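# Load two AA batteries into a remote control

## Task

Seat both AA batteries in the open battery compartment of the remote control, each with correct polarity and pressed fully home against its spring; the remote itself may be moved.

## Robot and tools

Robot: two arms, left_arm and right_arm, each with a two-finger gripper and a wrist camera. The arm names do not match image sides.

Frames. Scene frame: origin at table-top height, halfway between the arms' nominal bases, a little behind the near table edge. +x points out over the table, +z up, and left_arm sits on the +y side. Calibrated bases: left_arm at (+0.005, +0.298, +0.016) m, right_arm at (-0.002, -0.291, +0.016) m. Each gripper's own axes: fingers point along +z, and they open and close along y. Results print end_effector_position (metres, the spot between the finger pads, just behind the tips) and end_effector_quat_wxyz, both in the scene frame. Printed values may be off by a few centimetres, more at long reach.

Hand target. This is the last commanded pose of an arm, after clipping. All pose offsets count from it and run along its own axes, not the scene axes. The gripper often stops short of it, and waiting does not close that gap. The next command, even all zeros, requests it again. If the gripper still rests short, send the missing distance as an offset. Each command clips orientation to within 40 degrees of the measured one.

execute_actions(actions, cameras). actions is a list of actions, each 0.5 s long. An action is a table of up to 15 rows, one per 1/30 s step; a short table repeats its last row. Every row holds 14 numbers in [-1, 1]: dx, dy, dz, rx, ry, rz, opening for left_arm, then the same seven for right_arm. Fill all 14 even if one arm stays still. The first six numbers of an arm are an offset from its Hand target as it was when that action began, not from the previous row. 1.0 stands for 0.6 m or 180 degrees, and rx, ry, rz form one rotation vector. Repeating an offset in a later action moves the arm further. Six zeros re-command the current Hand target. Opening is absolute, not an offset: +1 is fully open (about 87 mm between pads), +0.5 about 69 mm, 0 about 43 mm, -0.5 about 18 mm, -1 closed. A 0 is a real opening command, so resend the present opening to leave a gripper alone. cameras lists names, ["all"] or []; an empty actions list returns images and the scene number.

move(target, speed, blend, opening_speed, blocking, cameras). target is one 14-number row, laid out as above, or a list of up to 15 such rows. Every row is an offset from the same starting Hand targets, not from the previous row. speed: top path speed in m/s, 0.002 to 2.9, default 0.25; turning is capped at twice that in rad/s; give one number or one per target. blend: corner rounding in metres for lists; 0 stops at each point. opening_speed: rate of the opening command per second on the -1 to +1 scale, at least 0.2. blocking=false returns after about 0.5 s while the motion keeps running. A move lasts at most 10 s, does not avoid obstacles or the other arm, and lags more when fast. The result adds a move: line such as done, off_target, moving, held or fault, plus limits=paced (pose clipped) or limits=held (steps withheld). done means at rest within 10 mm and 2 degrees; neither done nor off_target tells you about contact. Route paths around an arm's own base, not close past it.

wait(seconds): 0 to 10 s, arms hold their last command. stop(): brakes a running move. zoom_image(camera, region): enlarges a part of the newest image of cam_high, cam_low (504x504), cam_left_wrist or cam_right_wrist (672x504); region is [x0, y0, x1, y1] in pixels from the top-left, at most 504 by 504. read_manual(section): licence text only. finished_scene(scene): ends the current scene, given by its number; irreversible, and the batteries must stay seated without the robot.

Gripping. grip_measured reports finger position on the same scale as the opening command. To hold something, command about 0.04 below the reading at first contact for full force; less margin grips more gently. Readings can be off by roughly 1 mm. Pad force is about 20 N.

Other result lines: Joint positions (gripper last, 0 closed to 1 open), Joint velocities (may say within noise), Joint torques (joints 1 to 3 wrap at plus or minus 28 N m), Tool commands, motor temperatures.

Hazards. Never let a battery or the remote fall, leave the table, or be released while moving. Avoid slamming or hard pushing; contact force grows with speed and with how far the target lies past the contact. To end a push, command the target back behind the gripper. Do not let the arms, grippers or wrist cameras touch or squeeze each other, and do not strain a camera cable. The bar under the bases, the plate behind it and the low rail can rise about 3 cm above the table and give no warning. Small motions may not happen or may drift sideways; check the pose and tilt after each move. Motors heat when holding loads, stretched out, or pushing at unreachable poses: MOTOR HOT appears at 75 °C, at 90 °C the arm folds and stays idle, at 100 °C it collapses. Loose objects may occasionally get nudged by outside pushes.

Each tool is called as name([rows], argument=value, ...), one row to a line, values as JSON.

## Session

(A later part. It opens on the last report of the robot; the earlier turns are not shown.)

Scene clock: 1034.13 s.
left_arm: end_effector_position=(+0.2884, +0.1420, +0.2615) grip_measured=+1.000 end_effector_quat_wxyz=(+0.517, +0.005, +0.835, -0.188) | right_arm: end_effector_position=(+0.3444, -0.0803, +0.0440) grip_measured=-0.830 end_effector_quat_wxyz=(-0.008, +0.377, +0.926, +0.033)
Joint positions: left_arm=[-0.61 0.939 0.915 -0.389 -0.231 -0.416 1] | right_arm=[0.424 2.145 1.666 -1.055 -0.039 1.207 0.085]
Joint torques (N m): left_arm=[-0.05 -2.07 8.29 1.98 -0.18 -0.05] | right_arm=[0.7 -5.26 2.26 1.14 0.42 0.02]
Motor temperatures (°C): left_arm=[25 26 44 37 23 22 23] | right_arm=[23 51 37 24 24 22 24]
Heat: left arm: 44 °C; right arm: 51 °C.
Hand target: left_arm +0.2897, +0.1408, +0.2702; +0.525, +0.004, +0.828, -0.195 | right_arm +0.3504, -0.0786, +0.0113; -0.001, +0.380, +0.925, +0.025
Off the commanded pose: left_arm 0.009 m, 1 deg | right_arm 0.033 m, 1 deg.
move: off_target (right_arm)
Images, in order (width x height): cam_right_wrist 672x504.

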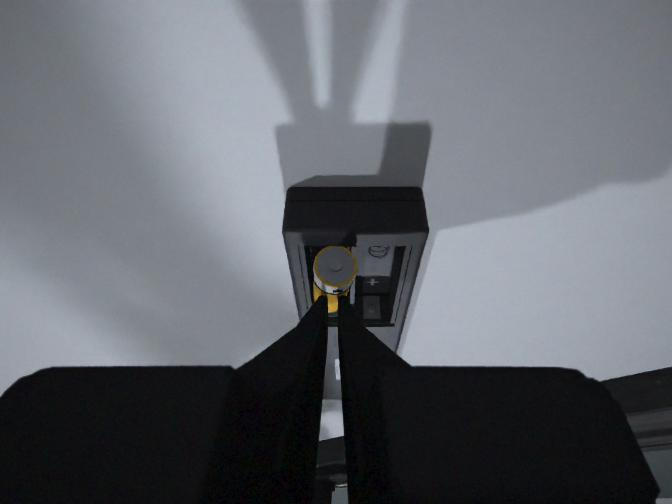

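move([
  [0,0,0,0,0,0,1,-0.006,-0.01,-0.07,0,0,0,-1],
  [0,0,0,0,0,0,1,-0.006,-0.01,-0.025,0,0,0,-1],
  [0,0,0,0,0,0,1,-0.006,-0.006,0.0,0,0,0,-1],
], speed=0.04, cameras=["cam_right_wrist"])

zoom_image(camera="cam_right_wrist", region=[240, 180, 440, 360])

Scene clock: 1065.60 s.
left_arm: end_effector_position=(+0.2884, +0.1420, +0.2615) grip_measured=+1.000 end_effector_quat_wxyz=(+0.517, +0.005, +0.835, -0.188) | right_arm: end_effector_position=(+0.3403, -0.0817, +0.0433) grip_measured=-0.970 end_effector_quat_wxyz=(-0.021, +0.380, +0.924, +0.034)
Joint positions: left_arm=[-0.61 0.939 0.915 -0.389 -0.231 -0.416 1] | right_arm=[0.415 2.144 1.657 -1.063 -0.061 1.206 0.015]
Joint torques (N m): left_arm=[0.02 -2.09 8.28 1.98 -0.19 -0.05] | right_arm=[0.44 -5.63 2.18 1.2 0.62 -0.09]
Heat: left arm: 44 °C; right arm: 47 °C.
Hand target: left_arm +0.2897, +0.1408, +0.2702; +0.525, +0.004, +0.828, -0.195 | right_arm +0.3505, -0.0838, +0.0110; -0.001, +0.380, +0.925, +0.025
Off the commanded pose: left_arm 0.009 m, 1 deg | right_arm 0.034 m, 3 deg.
move: off_target (right_arm)
Images, in order (width x height): cam_right_wrist 672x504.

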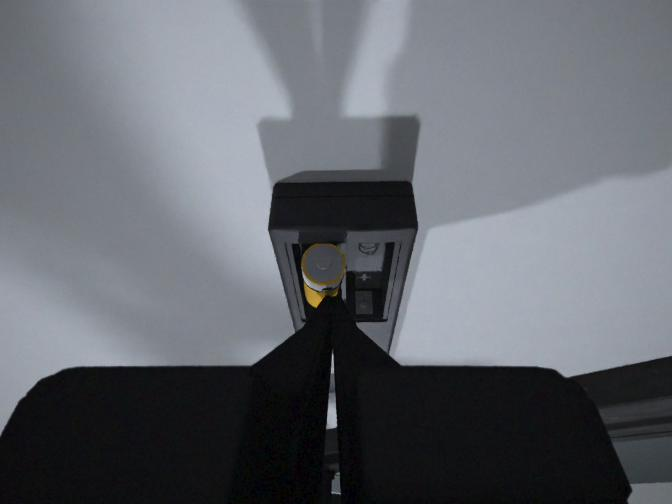

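Scaled by 2.520.

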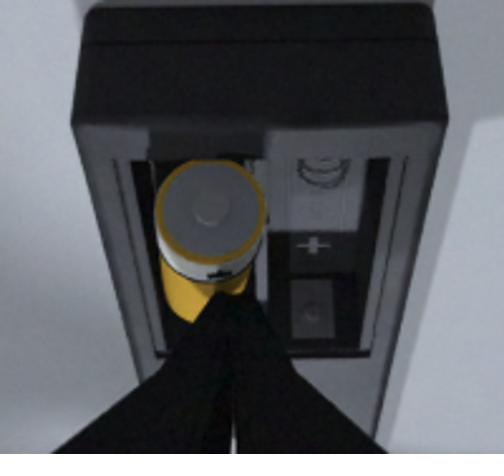

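move([
  [0,0,0,0,0,0,1,0,-0.005,-0.11,0,0,0,-1],
  [0,0,0,0,0,0,1,-0.12,-0.06,-0.2,0,-0.06,0,-1],
], speed=0.12, cameras=["all"])

zoom_image(camera="cam_right_wrist", region=[240, 160, 440, 340])

zoom_image(camera="cam_left_wrist", region=[430, 190, 530, 290])

zoom_image(camera="cam_low", region=[210, 260, 280, 310])

Scene clock: 1080.50 s.
left_arm: end_effector_position=(+0.2884, +0.1420, +0.2615) grip_measured=+1.000 end_effector_quat_wxyz=(+0.517, +0.005, +0.835, -0.188) | right_arm: end_effector_position=(+0.3679, -0.1633, +0.1058) grip_measured=-0.970 end_effector_quat_wxyz=(+0.059, +0.383, +0.922, -0.022)
Joint positions: left_arm=[-0.61 0.939 0.915 -0.389 -0.231 -0.416 1] | right_arm=[0.288 2.05 1.795 -1.251 0.126 1.082 0.015]
Joint torques (N m): left_arm=[-0.05 -2.11 8.29 1.99 -0.17 -0.06] | right_arm=[0.27 -11.97 9.4 0.27 0.5 -0.17]
Heat: left arm: 44 °C; right arm: 47 °C.
Hand target: left_arm +0.2897, +0.1408, +0.2702; +0.525, +0.004, +0.828, -0.195 | right_arm +0.3743, -0.1655, +0.1278; +0.086, +0.381, +0.921, -0.011
Off the commanded pose: left_arm 0.009 m, 1 deg | right_arm 0.023 m, 3 deg.
move: off_target (right_arm)

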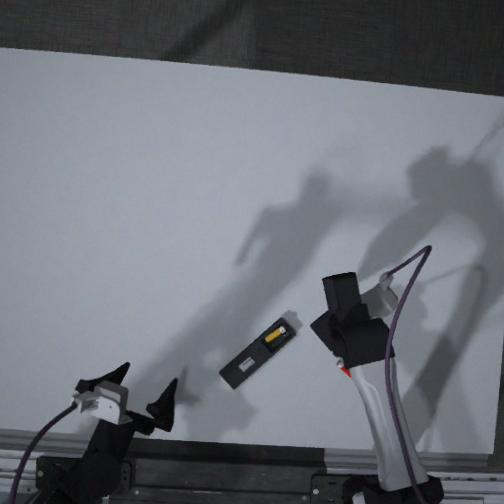

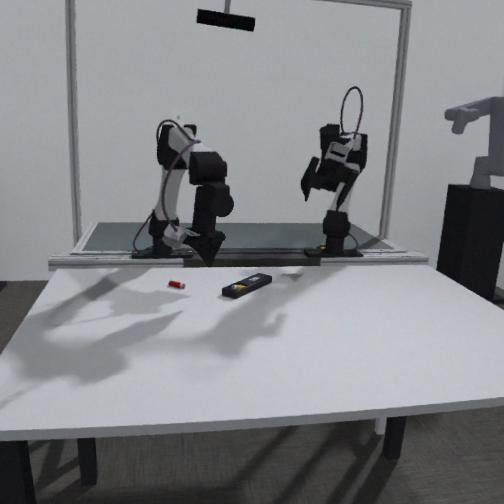

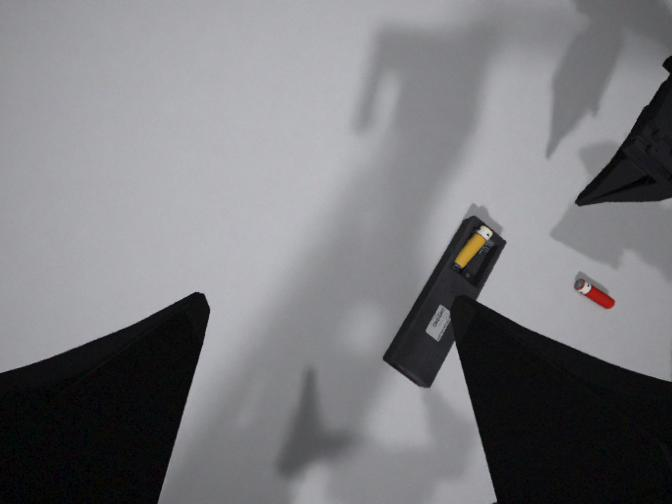

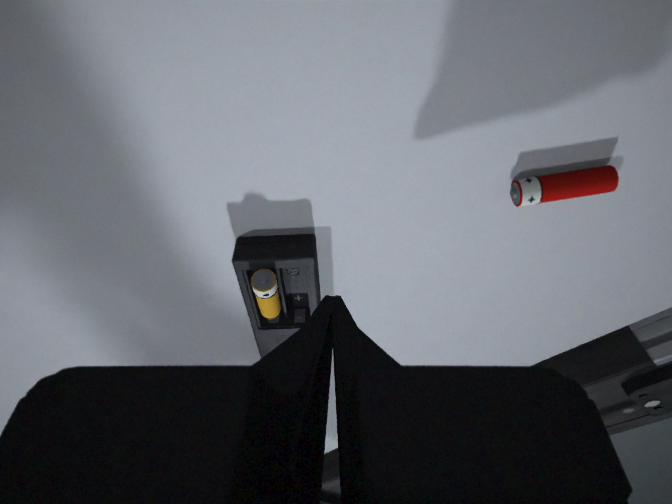

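Scaled by 2.520.

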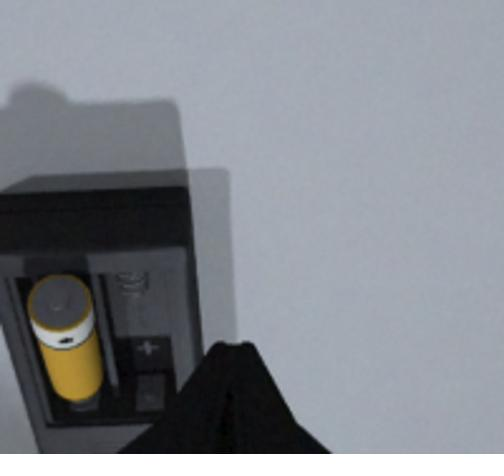

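Scaled by 5.040.

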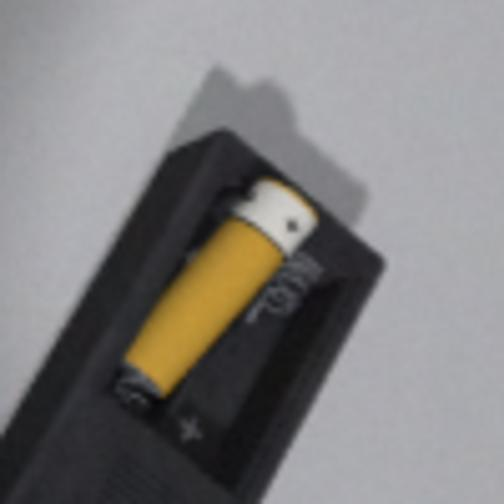

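Scaled by 7.200.

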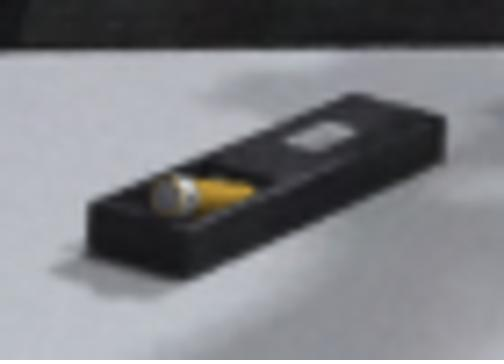

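move(target=[0.326,-0.0763,0.0617,0.0285,0.388,0.236,-1,0,0,0,0,0,0,-1], speed=0.2, cameras=["all"])

Scene clock: 1120.53 s.
left_arm: end_effector_position=(+0.2253, +0.0520, +0.0979) grip_measured=-0.988 end_effector_quat_wxyz=(+0.003, +0.407, +0.914, +0.003) | right_arm: end_effector_position=(+0.3677, -0.1634, +0.1058) grip_measured=-0.970 end_effector_quat_wxyz=(+0.058, +0.383, +0.922, -0.022)
Joint positions: left_arm=[-0.874 1.975 1.626 -1.229 -0.033 -0.023 0.006] | right_arm=[0.288 2.05 1.795 -1.251 0.126 1.081 0.015]
Joint torques (N m): left_arm=[-0.57 -8.18 8.21 0.29 -0.03 0.05] | right_arm=[0.27 -11.97 9.4 0.25 0.47 -0.18]
Motor temperatures (°C): left_arm=[25 26 45 37 23 22 23] | right_arm=[23 59 41 24 24 22 24]
Heat: left arm: 45 °C; right arm: 59 °C.
Hand target: left_arm +0.2246, +0.0477, +0.1005; +0.000, +0.415, +0.910, +0.000 | right_arm +0.3743, -0.1654, +0.1278; +0.086, +0.380, +0.921, -0.011
Off the commanded pose: left_arm 0.005 m, 1 deg | right_arm 0.023 m, 3 deg.
move: off_target (right_arm)

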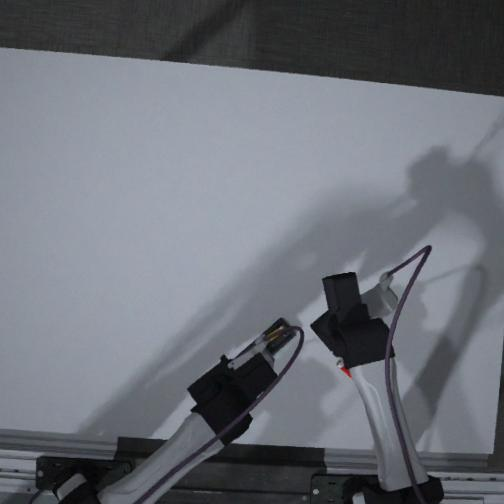

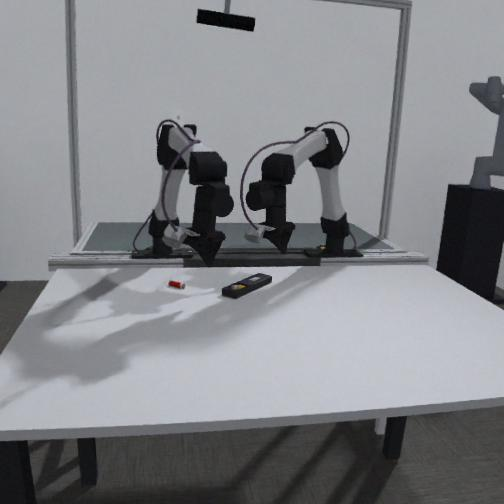

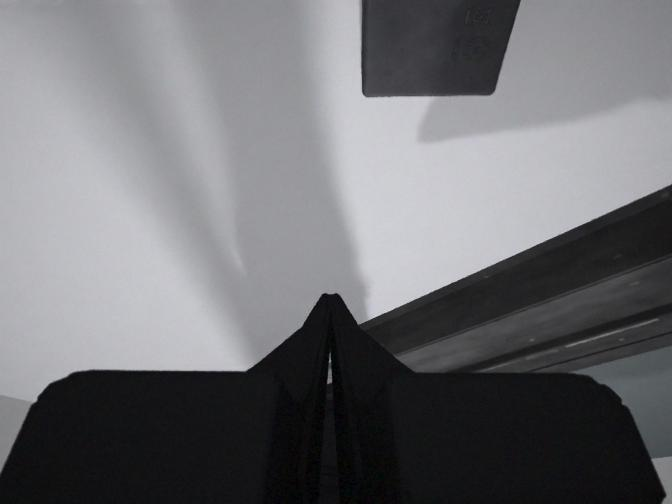

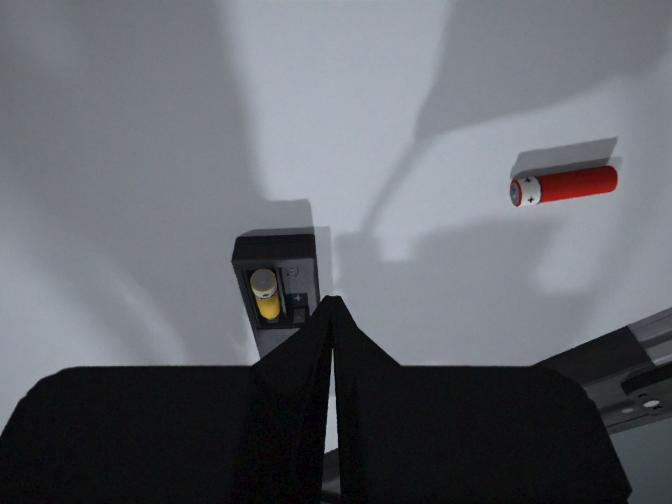

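move([
  [-0.045,-0.047,0,0,0,0,-1,0,0,0,0,0,0,-1],
  [-0.045,-0.047,0.138,0,0,0,-1,0,0,0,0,0,0,-1],
], speed=0.1, cameras=["all"])

Scene clock: 1132.87 s.
left_arm: end_effector_position=(+0.2188, +0.0149, +0.0235) grip_measured=-0.988 end_effector_quat_wxyz=(-0.006, +0.418, +0.908, +0.007) | right_arm: end_effector_position=(+0.3679, -0.1640, +0.1057) grip_measured=-0.970 end_effector_quat_wxyz=(+0.060, +0.383, +0.922, -0.023)
Joint positions: left_arm=[-0.944 2.152 1.583 -1.03 -0.03 -0.069 0.006] | right_arm=[0.288 2.05 1.795 -1.251 0.129 1.081 0.015]
Joint torques (N m): left_arm=[-0.01 -9.13 5.42 0.62 -0.06 -0.13] | right_arm=[0.27 -11.97 9.4 0.25 0.45 -0.18]
Motor temperatures (°C): left_arm=[25 28 46 34 23 22 23] | right_arm=[23 60 42 24 24 22 24]
Heat: left arm: 46 °C; right arm: 60 °C.
Hand target: left_arm +0.2210, +0.0089, +0.0177; +0.000, +0.415, +0.910, +0.000 | right_arm +0.3743, -0.1654, +0.1278; +0.086, +0.380, +0.921, -0.011
Off the commanded pose: left_arm 0.009 m, 1 deg | right_arm 0.023 m, 3 deg.
move: off_target (right_arm)

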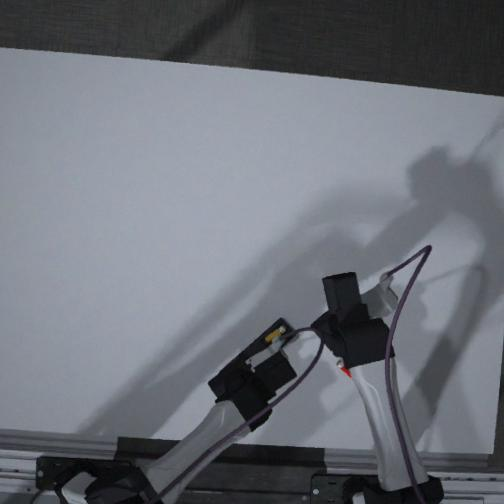

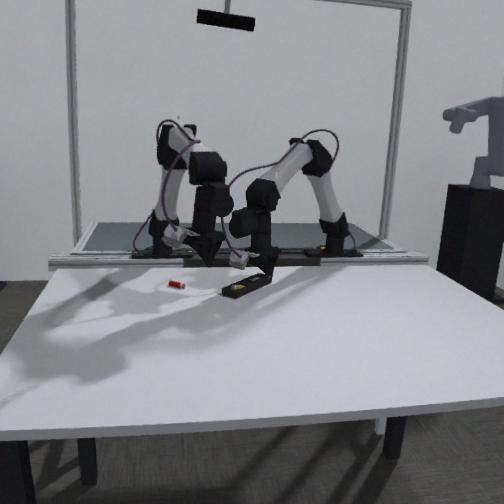

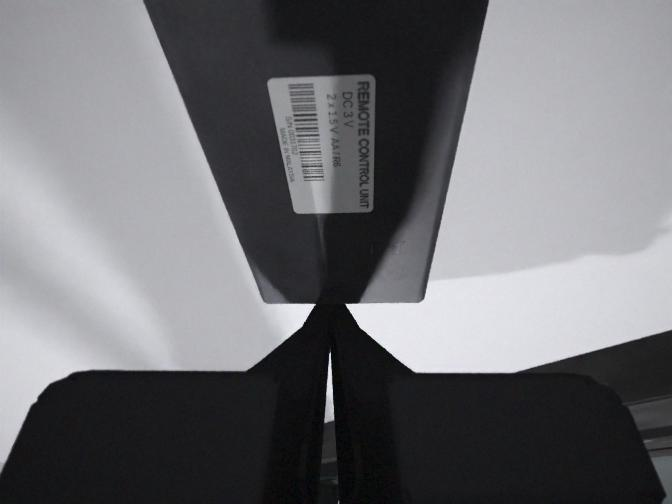

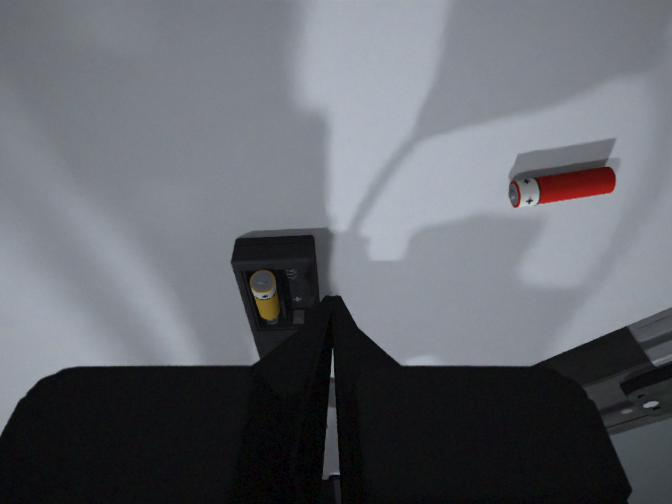

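move(target=[0,0,0,0,0,0,-1,0.084,0.06,0.086,0.0165,0.053,0.023,-1], speed=0.1, cameras=["all"])

zoom_image(camera="cam_right_wrist", region=[240, 180, 440, 340])

Scene clock: 1155.00 s.
left_arm: end_effector_position=(+0.2195, +0.0156, +0.0231) grip_measured=-0.988 end_effector_quat_wxyz=(-0.006, +0.411, +0.912, +0.007) | right_arm: end_effector_position=(+0.3653, -0.1235, +0.0632) grip_measured=-0.970 end_effector_quat_wxyz=(-0.003, +0.414, +0.910, -0.023)
Joint positions: left_arm=[-0.94 2.152 1.582 -1.028 -0.03 -0.081 0.006] | right_arm=[0.342 2.201 1.846 -1.251 0.046 1.208 0.015]
Joint torques (N m): left_arm=[-0.4 -9.13 5.61 0.62 -0.07 -0.03] | right_arm=[1.61 -9.37 9.51 0.24 -0.01 0.03]
Motor temperatures (°C): left_arm=[25 33 43 32 23 22 23] | right_arm=[23 60 43 23 24 22 23]
Heat: left arm: 43 °C; right arm: 60 °C.
Hand target: left_arm +0.2210, +0.0087, +0.0178; +0.000, +0.415, +0.910, +0.000 | right_arm +0.3723, -0.1091, +0.0701; +0.000, +0.415, +0.910, +0.000
Off the commanded pose: left_arm 0.009 m, 1 deg | right_arm 0.017 m, 3 deg.
move: off_target (right_arm)

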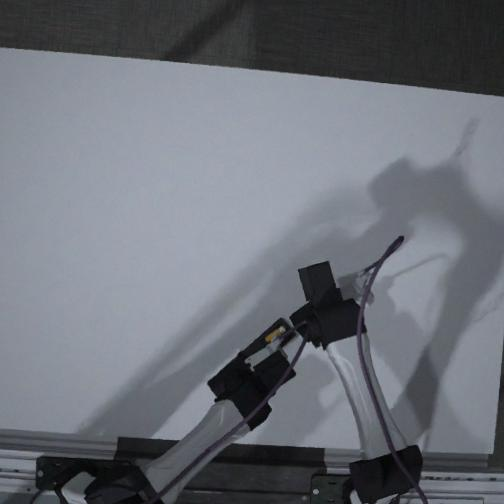

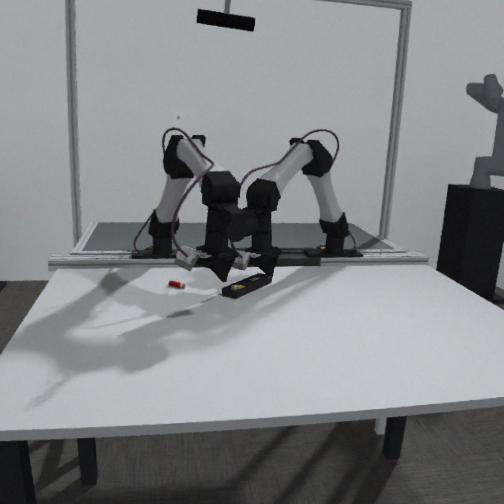

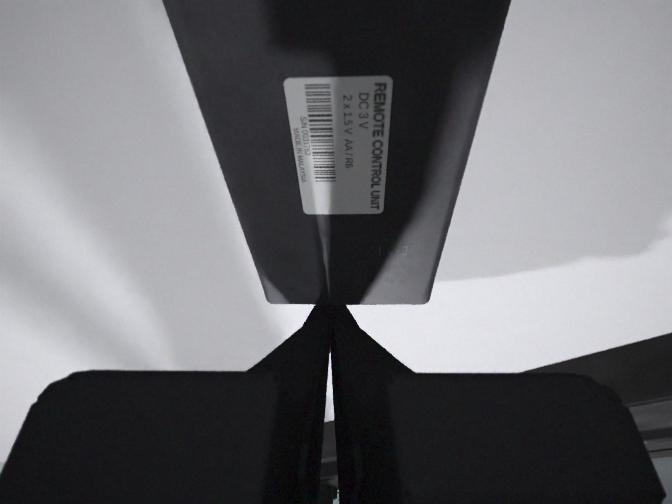

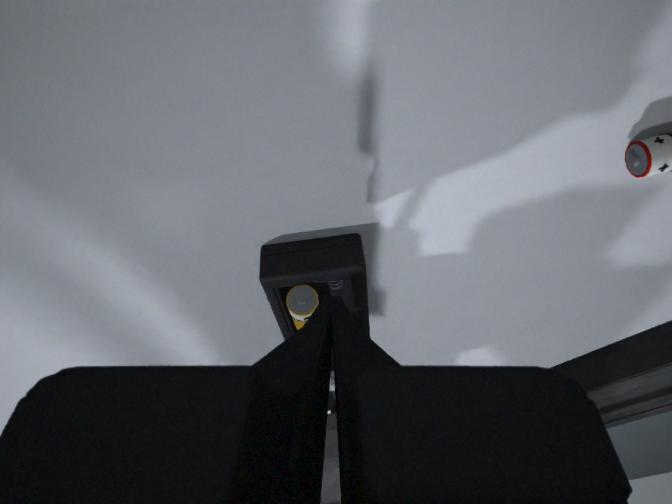

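Scaled by 2.520.

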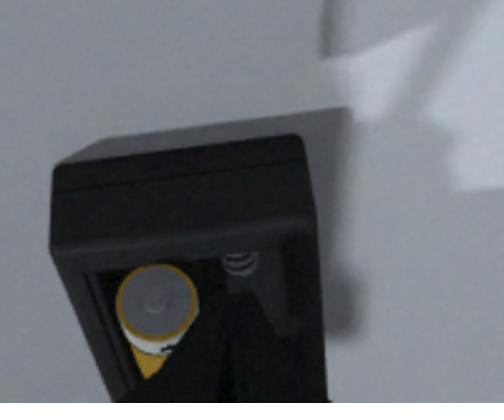

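move([
  [0,0,0,0,0,0,-1,0.015,0.002,0.03,0,0,0,-1],
], speed=0.06, cameras=["cam_right_wrist","cam_low"])

zoom_image(camera="cam_right_wrist", region=[240, 180, 440, 340])

zoom_image(camera="cam_low", region=[190, 240, 290, 310])

Scene clock: 1174.33 s.
left_arm: end_effector_position=(+0.2195, +0.0156, +0.0231) grip_measured=-0.988 end_effector_quat_wxyz=(-0.006, +0.411, +0.912, +0.007) | right_arm: end_effector_position=(+0.3710, -0.1139, +0.0573) grip_measured=-0.970 end_effector_quat_wxyz=(+0.010, +0.416, +0.909, -0.010)
Joint positions: left_arm=[-0.94 2.152 1.582 -1.028 -0.03 -0.081 0.006] | right_arm=[0.358 2.201 1.825 -1.194 0.046 1.227 0.015]
Joint torques (N m): left_arm=[-0.4 -9.17 5.6 0.61 -0.05 -0.02] | right_arm=[2.02 -9.1 5.24 0.42 -0.02 0.08]
Motor temperatures (°C): left_arm=[25 36 43 30 23 22 23] | right_arm=[23 57 44 23 24 22 23]
Heat: left arm: 43 °C; right arm: 57 °C.
Hand target: left_arm +0.2210, +0.0087, +0.0178; +0.000, +0.415, +0.910, +0.000 | right_arm +0.3673, -0.1015, +0.0522; +0.000, +0.415, +0.910, +0.000
Off the commanded pose: left_arm 0.009 m, 1 deg | right_arm 0.014 m, 2 deg.
move: off_target (right_arm)
Images, in order (width x height): cam_low 504x504, cam_right_wrist 672x504.

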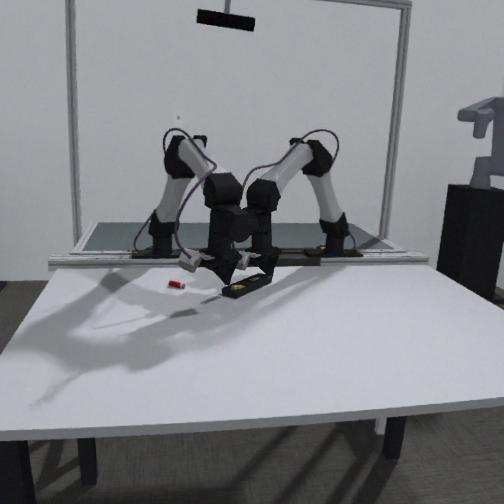

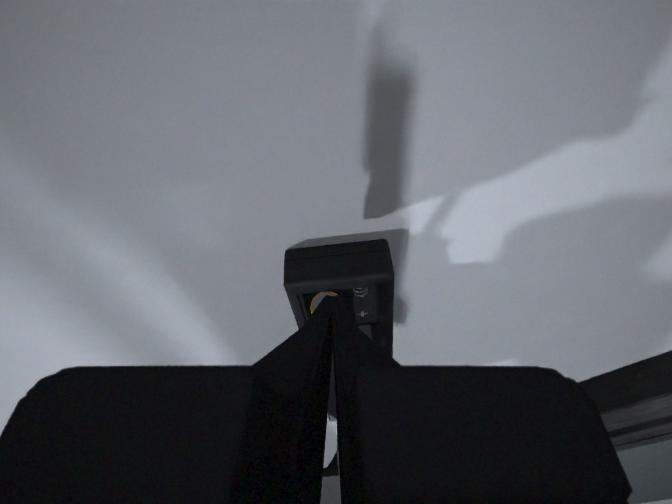

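Scaled by 2.520.

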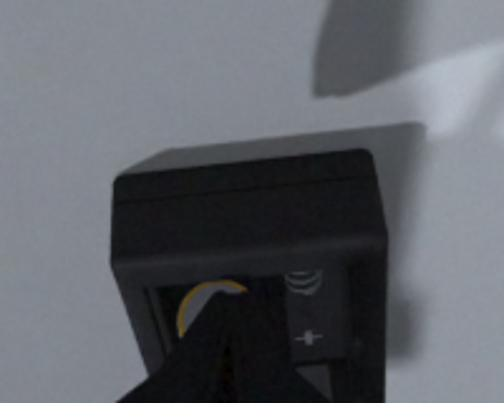

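Scaled by 5.040.

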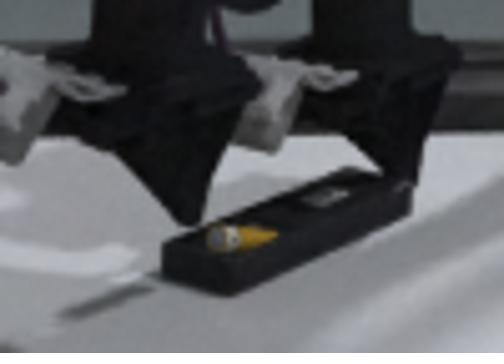

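move([
  [0,0,0,0,0,0,-1,-0.017,0.001,0.04,0,0,0,-1],
  [0,0,0,0,0,0,-1,0.022,0.001,0.04,0,0,0,-1],
], speed=[0.06,0.03], cameras=["cam_right_wrist","cam_low","cam_left_wrist"])

zoom_image(camera="cam_right_wrist", region=[240, 180, 440, 340])

zoom_image(camera="cam_low", region=[190, 240, 290, 310])

Scene clock: 1186.40 s.
left_arm: end_effector_position=(+0.2167, +0.0180, +0.0238) grip_measured=-0.988 end_effector_quat_wxyz=(-0.014, +0.411, +0.912, +0.009) | right_arm: end_effector_position=(+0.3693, -0.1042, +0.0227) grip_measured=-0.970 end_effector_quat_wxyz=(+0.008, +0.421, +0.907, -0.009)
Joint positions: left_arm=[-0.94 2.152 1.582 -1.043 -0.025 -0.081 0.006] | right_arm=[0.377 2.238 1.745 -1.079 0.04 1.256 0.015]
Joint torques (N m): left_arm=[-0.46 -9.18 5.63 0.71 -0.11 -0.03] | right_arm=[2.93 -11.62 4.48 0.21 0.03 0.06]
Motor temperatures (°C): left_arm=[25 37 43 30 23 22 23] | right_arm=[23 56 41 23 24 22 23]
Heat: left arm: 43 °C; right arm: 56 °C.
Hand target: left_arm +0.2209, +0.0087, +0.0178; +0.000, +0.415, +0.910, +0.000 | right_arm +0.3592, -0.0911, +0.0283; +0.000, +0.415, +0.910, +0.000
Off the commanded pose: left_arm 0.012 m, 2 deg | right_arm 0.017 m, 1 deg.
move: off_target (left_arm, right_arm)
Images, in order (width x height): cam_low 504x504, cam_left_wrist 672x504, cam_right_wrist 672x504.

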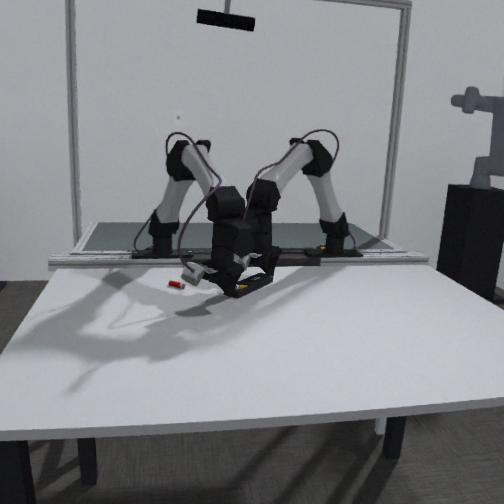

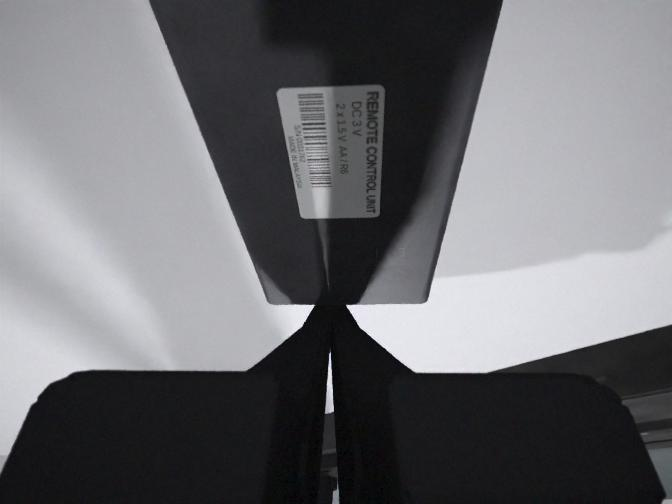

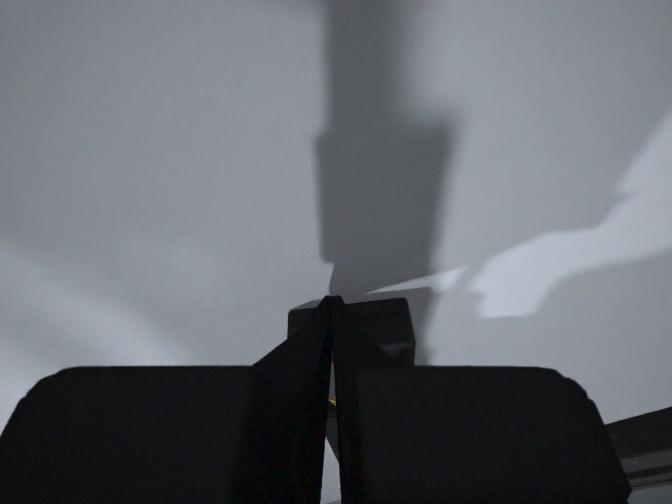

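Scaled by 2.520.

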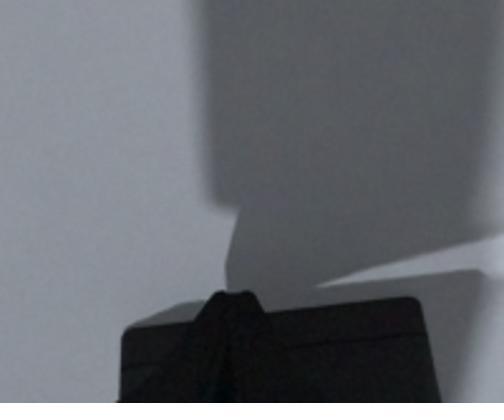

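Scaled by 5.040.

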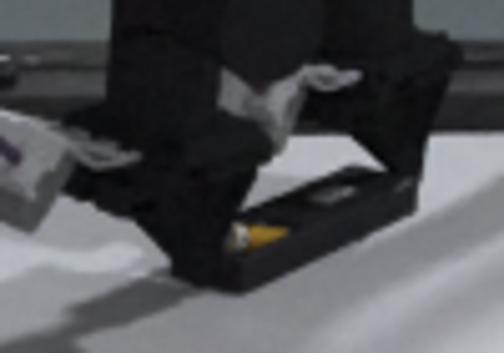

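move([
  [0,0,0,0,0,0,-1,-0.035,0.0,0.0,0,0,0,-1],
  [0,0,0,0,0,0,-1,-0.035,0.0,-0.065,0,0,0,-1],
  [0,0,0,0,0,0,-1,-0.012,0.0,-0.05,0,0,0,-1],
  [0,0,0,0,0,0,-1,-0.012,0.0,-0.01,0,0,0,-1],
], speed=0.06, cameras=["cam_right_wrist","cam_low"])

zoom_image(camera="cam_right_wrist", region=[240, 180, 440, 340])

zoom_image(camera="cam_low", region=[190, 240, 290, 310])

Scene clock: 1199.53 s.
left_arm: end_effector_position=(+0.2168, +0.0178, +0.0238) grip_measured=-0.988 end_effector_quat_wxyz=(-0.013, +0.411, +0.912, +0.008) | right_arm: end_effector_position=(+0.3620, -0.1062, +0.0386) grip_measured=-0.970 end_effector_quat_wxyz=(-0.005, +0.414, +0.910, -0.017)
Joint positions: left_arm=[-0.94 2.152 1.582 -1.042 -0.025 -0.081 0.006] | right_arm=[0.378 2.225 1.784 -1.16 0.034 1.243 0.015]
Joint torques (N m): left_arm=[-0.42 -9.17 5.64 0.71 -0.11 -0.02] | right_arm=[1.44 -10.28 3.6 0.66 0.09 0.05]
Heat: left arm: 43 °C; right arm: 54 °C.
Hand target: left_arm +0.2209, +0.0087, +0.0178; +0.000, +0.415, +0.910, +0.000 | right_arm +0.3638, -0.0966, +0.0342; +0.000, +0.415, +0.910, +0.000
Off the commanded pose: left_arm 0.012 m, 2 deg | right_arm 0.011 m, 2 deg.
move: off_target (left_arm, right_arm)
Images, in order (width x height): cam_low 504x504, cam_right_wrist 672x504.

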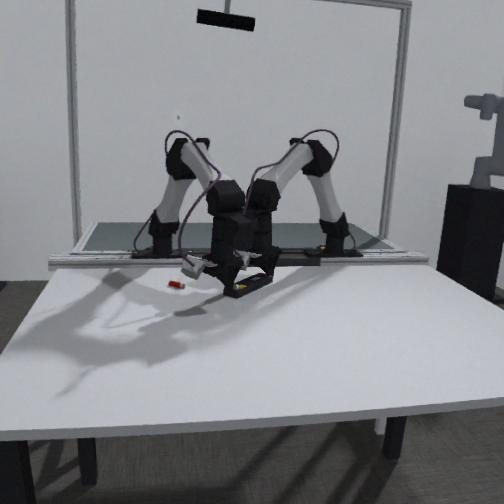

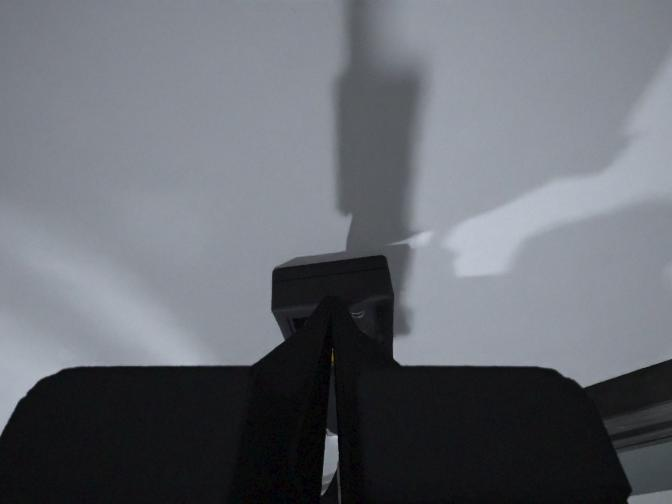

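Scaled by 2.520.

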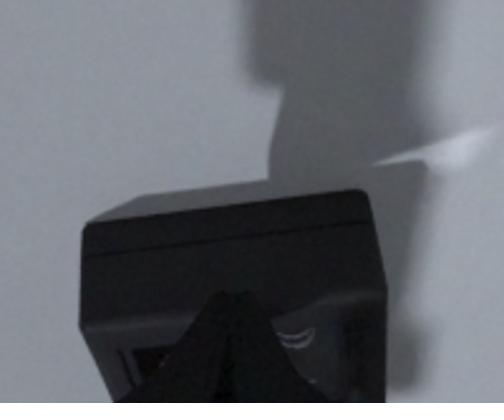

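Scaled by 5.040.

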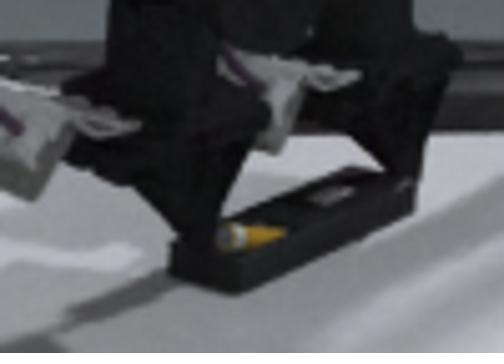

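move([
  [0,0,0,0,0,0,-1,0,0.01,-0.01,0,0,0,-1],
  [0,0,0,0,0,0,-1,0.024,0.01,-0.005,0,0,0,-1],
], speed=[0.05,0.03], cameras=["cam_right_wrist","cam_low"])

zoom_image(camera="cam_right_wrist", region=[240, 180, 440, 340])

zoom_image(camera="cam_low", region=[190, 240, 290, 310])

Scene clock: 1208.53 s.
left_arm: end_effector_position=(+0.2167, +0.0177, +0.0238) grip_measured=-0.988 end_effector_quat_wxyz=(-0.014, +0.411, +0.912, +0.008) | right_arm: end_effector_position=(+0.3616, -0.1004, +0.0391) grip_measured=-0.970 end_effector_quat_wxyz=(-0.002, +0.420, +0.907, -0.016)
Joint positions: left_arm=[-0.94 2.152 1.582 -1.042 -0.025 -0.081 0.006] | right_arm=[0.392 2.225 1.787 -1.158 0.037 1.269 0.015]
Joint torques (N m): left_arm=[-0.43 -9.1 5.64 0.71 -0.12 -0.03] | right_arm=[3.54 -10.06 4.86 0.52 0.05 0.11]
Motor temperatures (°C): left_arm=[25 38 42 29 23 22 23] | right_arm=[23 56 39 23 24 22 23]
Heat: left arm: 42 °C; right arm: 56 °C.
Hand target: left_arm +0.2209, +0.0087, +0.0178; +0.000, +0.415, +0.910, +0.000 | right_arm +0.3590, -0.0818, +0.0372; +0.000, +0.415, +0.910, +0.000
Off the commanded pose: left_arm 0.012 m, 2 deg | right_arm 0.019 m, 2 deg.
move: off_target (left_arm, right_arm)
Images, in order (width x height): cam_low 504x504, cam_right_wrist 672x504.

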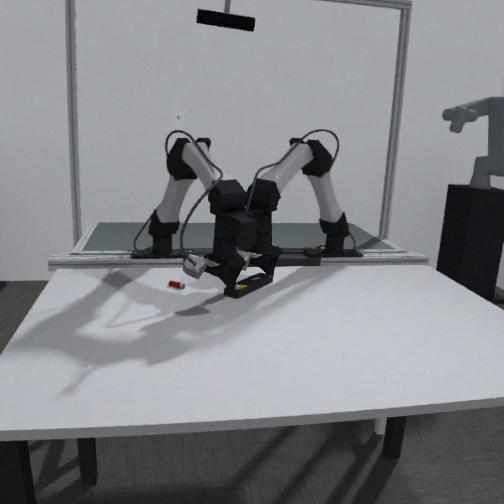

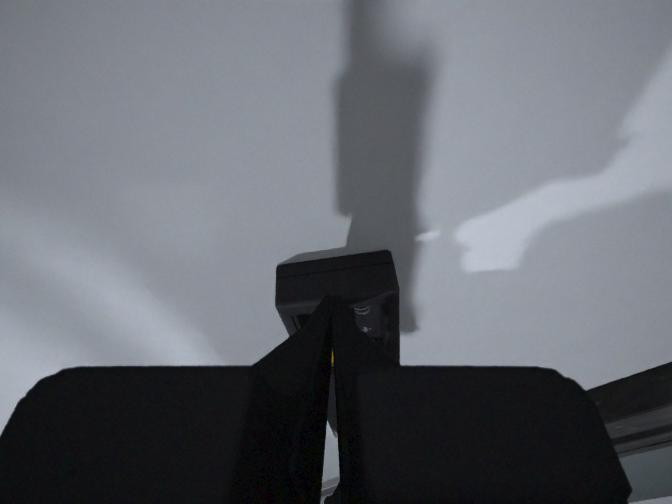

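Scaled by 2.520.

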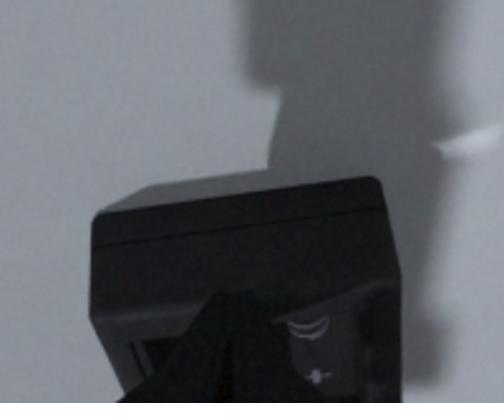

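Scaled by 5.040.

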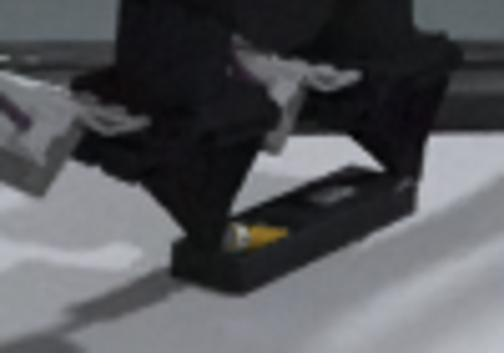

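move([
  [0,0,0,0,0,0,-1,0.025,0.004,-0.004,0,0,0,-1],
], speed=[0.03], cameras=["cam_right_wrist","cam_low"])

zoom_image(camera="cam_right_wrist", region=[240, 180, 440, 340])

zoom_image(camera="cam_low", region=[190, 240, 290, 310])

Scene clock: 1216.00 s.
left_arm: end_effector_position=(+0.2163, +0.0178, +0.0238) grip_measured=-0.988 end_effector_quat_wxyz=(-0.014, +0.410, +0.912, +0.008) | right_arm: end_effector_position=(+0.3615, -0.0987, +0.0394) grip_measured=-0.970 end_effector_quat_wxyz=(+0.008, +0.428, +0.904, -0.023)
Joint positions: left_arm=[-0.94 2.152 1.582 -1.043 -0.023 -0.083 0.006] | right_arm=[0.404 2.222 1.787 -1.16 0.059 1.299 0.015]
Joint torques (N m): left_arm=[-0.38 -9.16 5.6 0.71 -0.14 0] | right_arm=[5.59 -10.58 4.26 0.49 -0.15 0.22]
Motor temperatures (°C): left_arm=[25 38 42 29 23 22 23] | right_arm=[23 56 38 23 24 22 23]
Heat: left arm: 42 °C; right arm: 56 °C.
Hand target: left_arm +0.2209, +0.0087, +0.0178; +0.000, +0.415, +0.910, +0.000 | right_arm +0.3510, -0.0688, +0.0397; +0.000, +0.415, +0.910, +0.000
Off the commanded pose: left_arm 0.012 m, 2 deg | right_arm 0.032 m, 3 deg.
move: off_target (left_arm, right_arm)
Images, in order (width x height): cam_low 504x504, cam_right_wrist 672x504.

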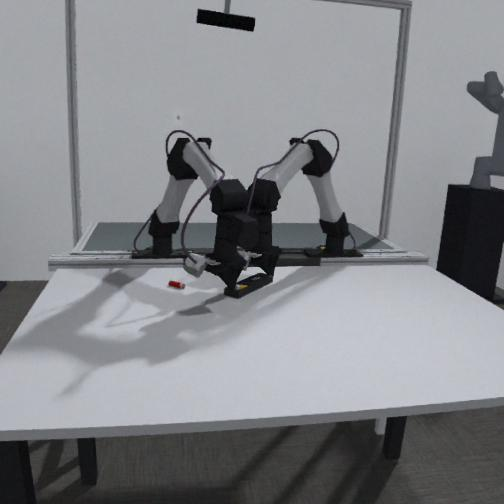

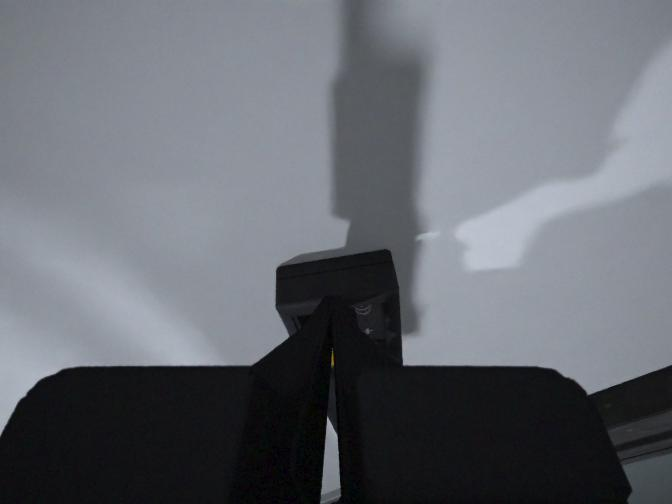

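Scaled by 2.520.

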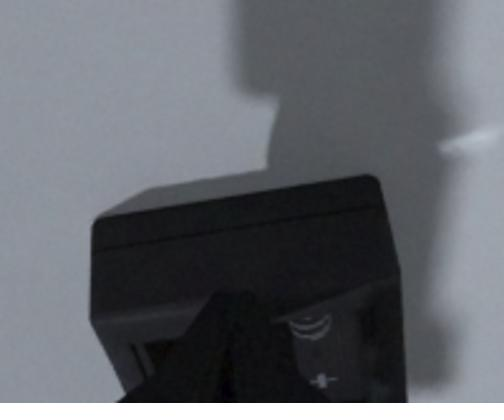

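Scaled by 5.040.

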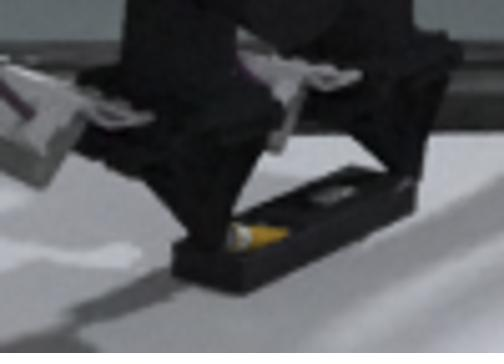

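move([
  [0,0,0,0,0,0,-1,0.0,0,-0.03,0,0,0,-1],
  [0,0,0,0,0,0,-1,0.005,0,0.03,0,0,0,-1],
], speed=[0.03], cameras=["cam_right_wrist","cam_low"])

zoom_image(camera="cam_right_wrist", region=[240, 180, 440, 340])

zoom_image(camera="cam_low", region=[190, 240, 290, 310])

speed must be one number or one for each of the 2 targets, got a list of 1; nothing of the call was run

Scaled by 2.520.

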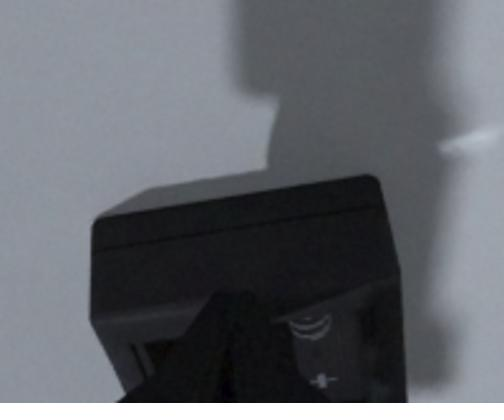

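Scaled by 5.040.

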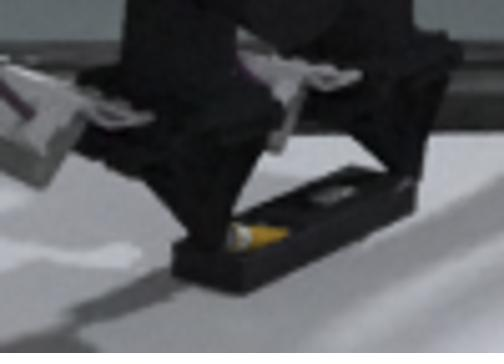

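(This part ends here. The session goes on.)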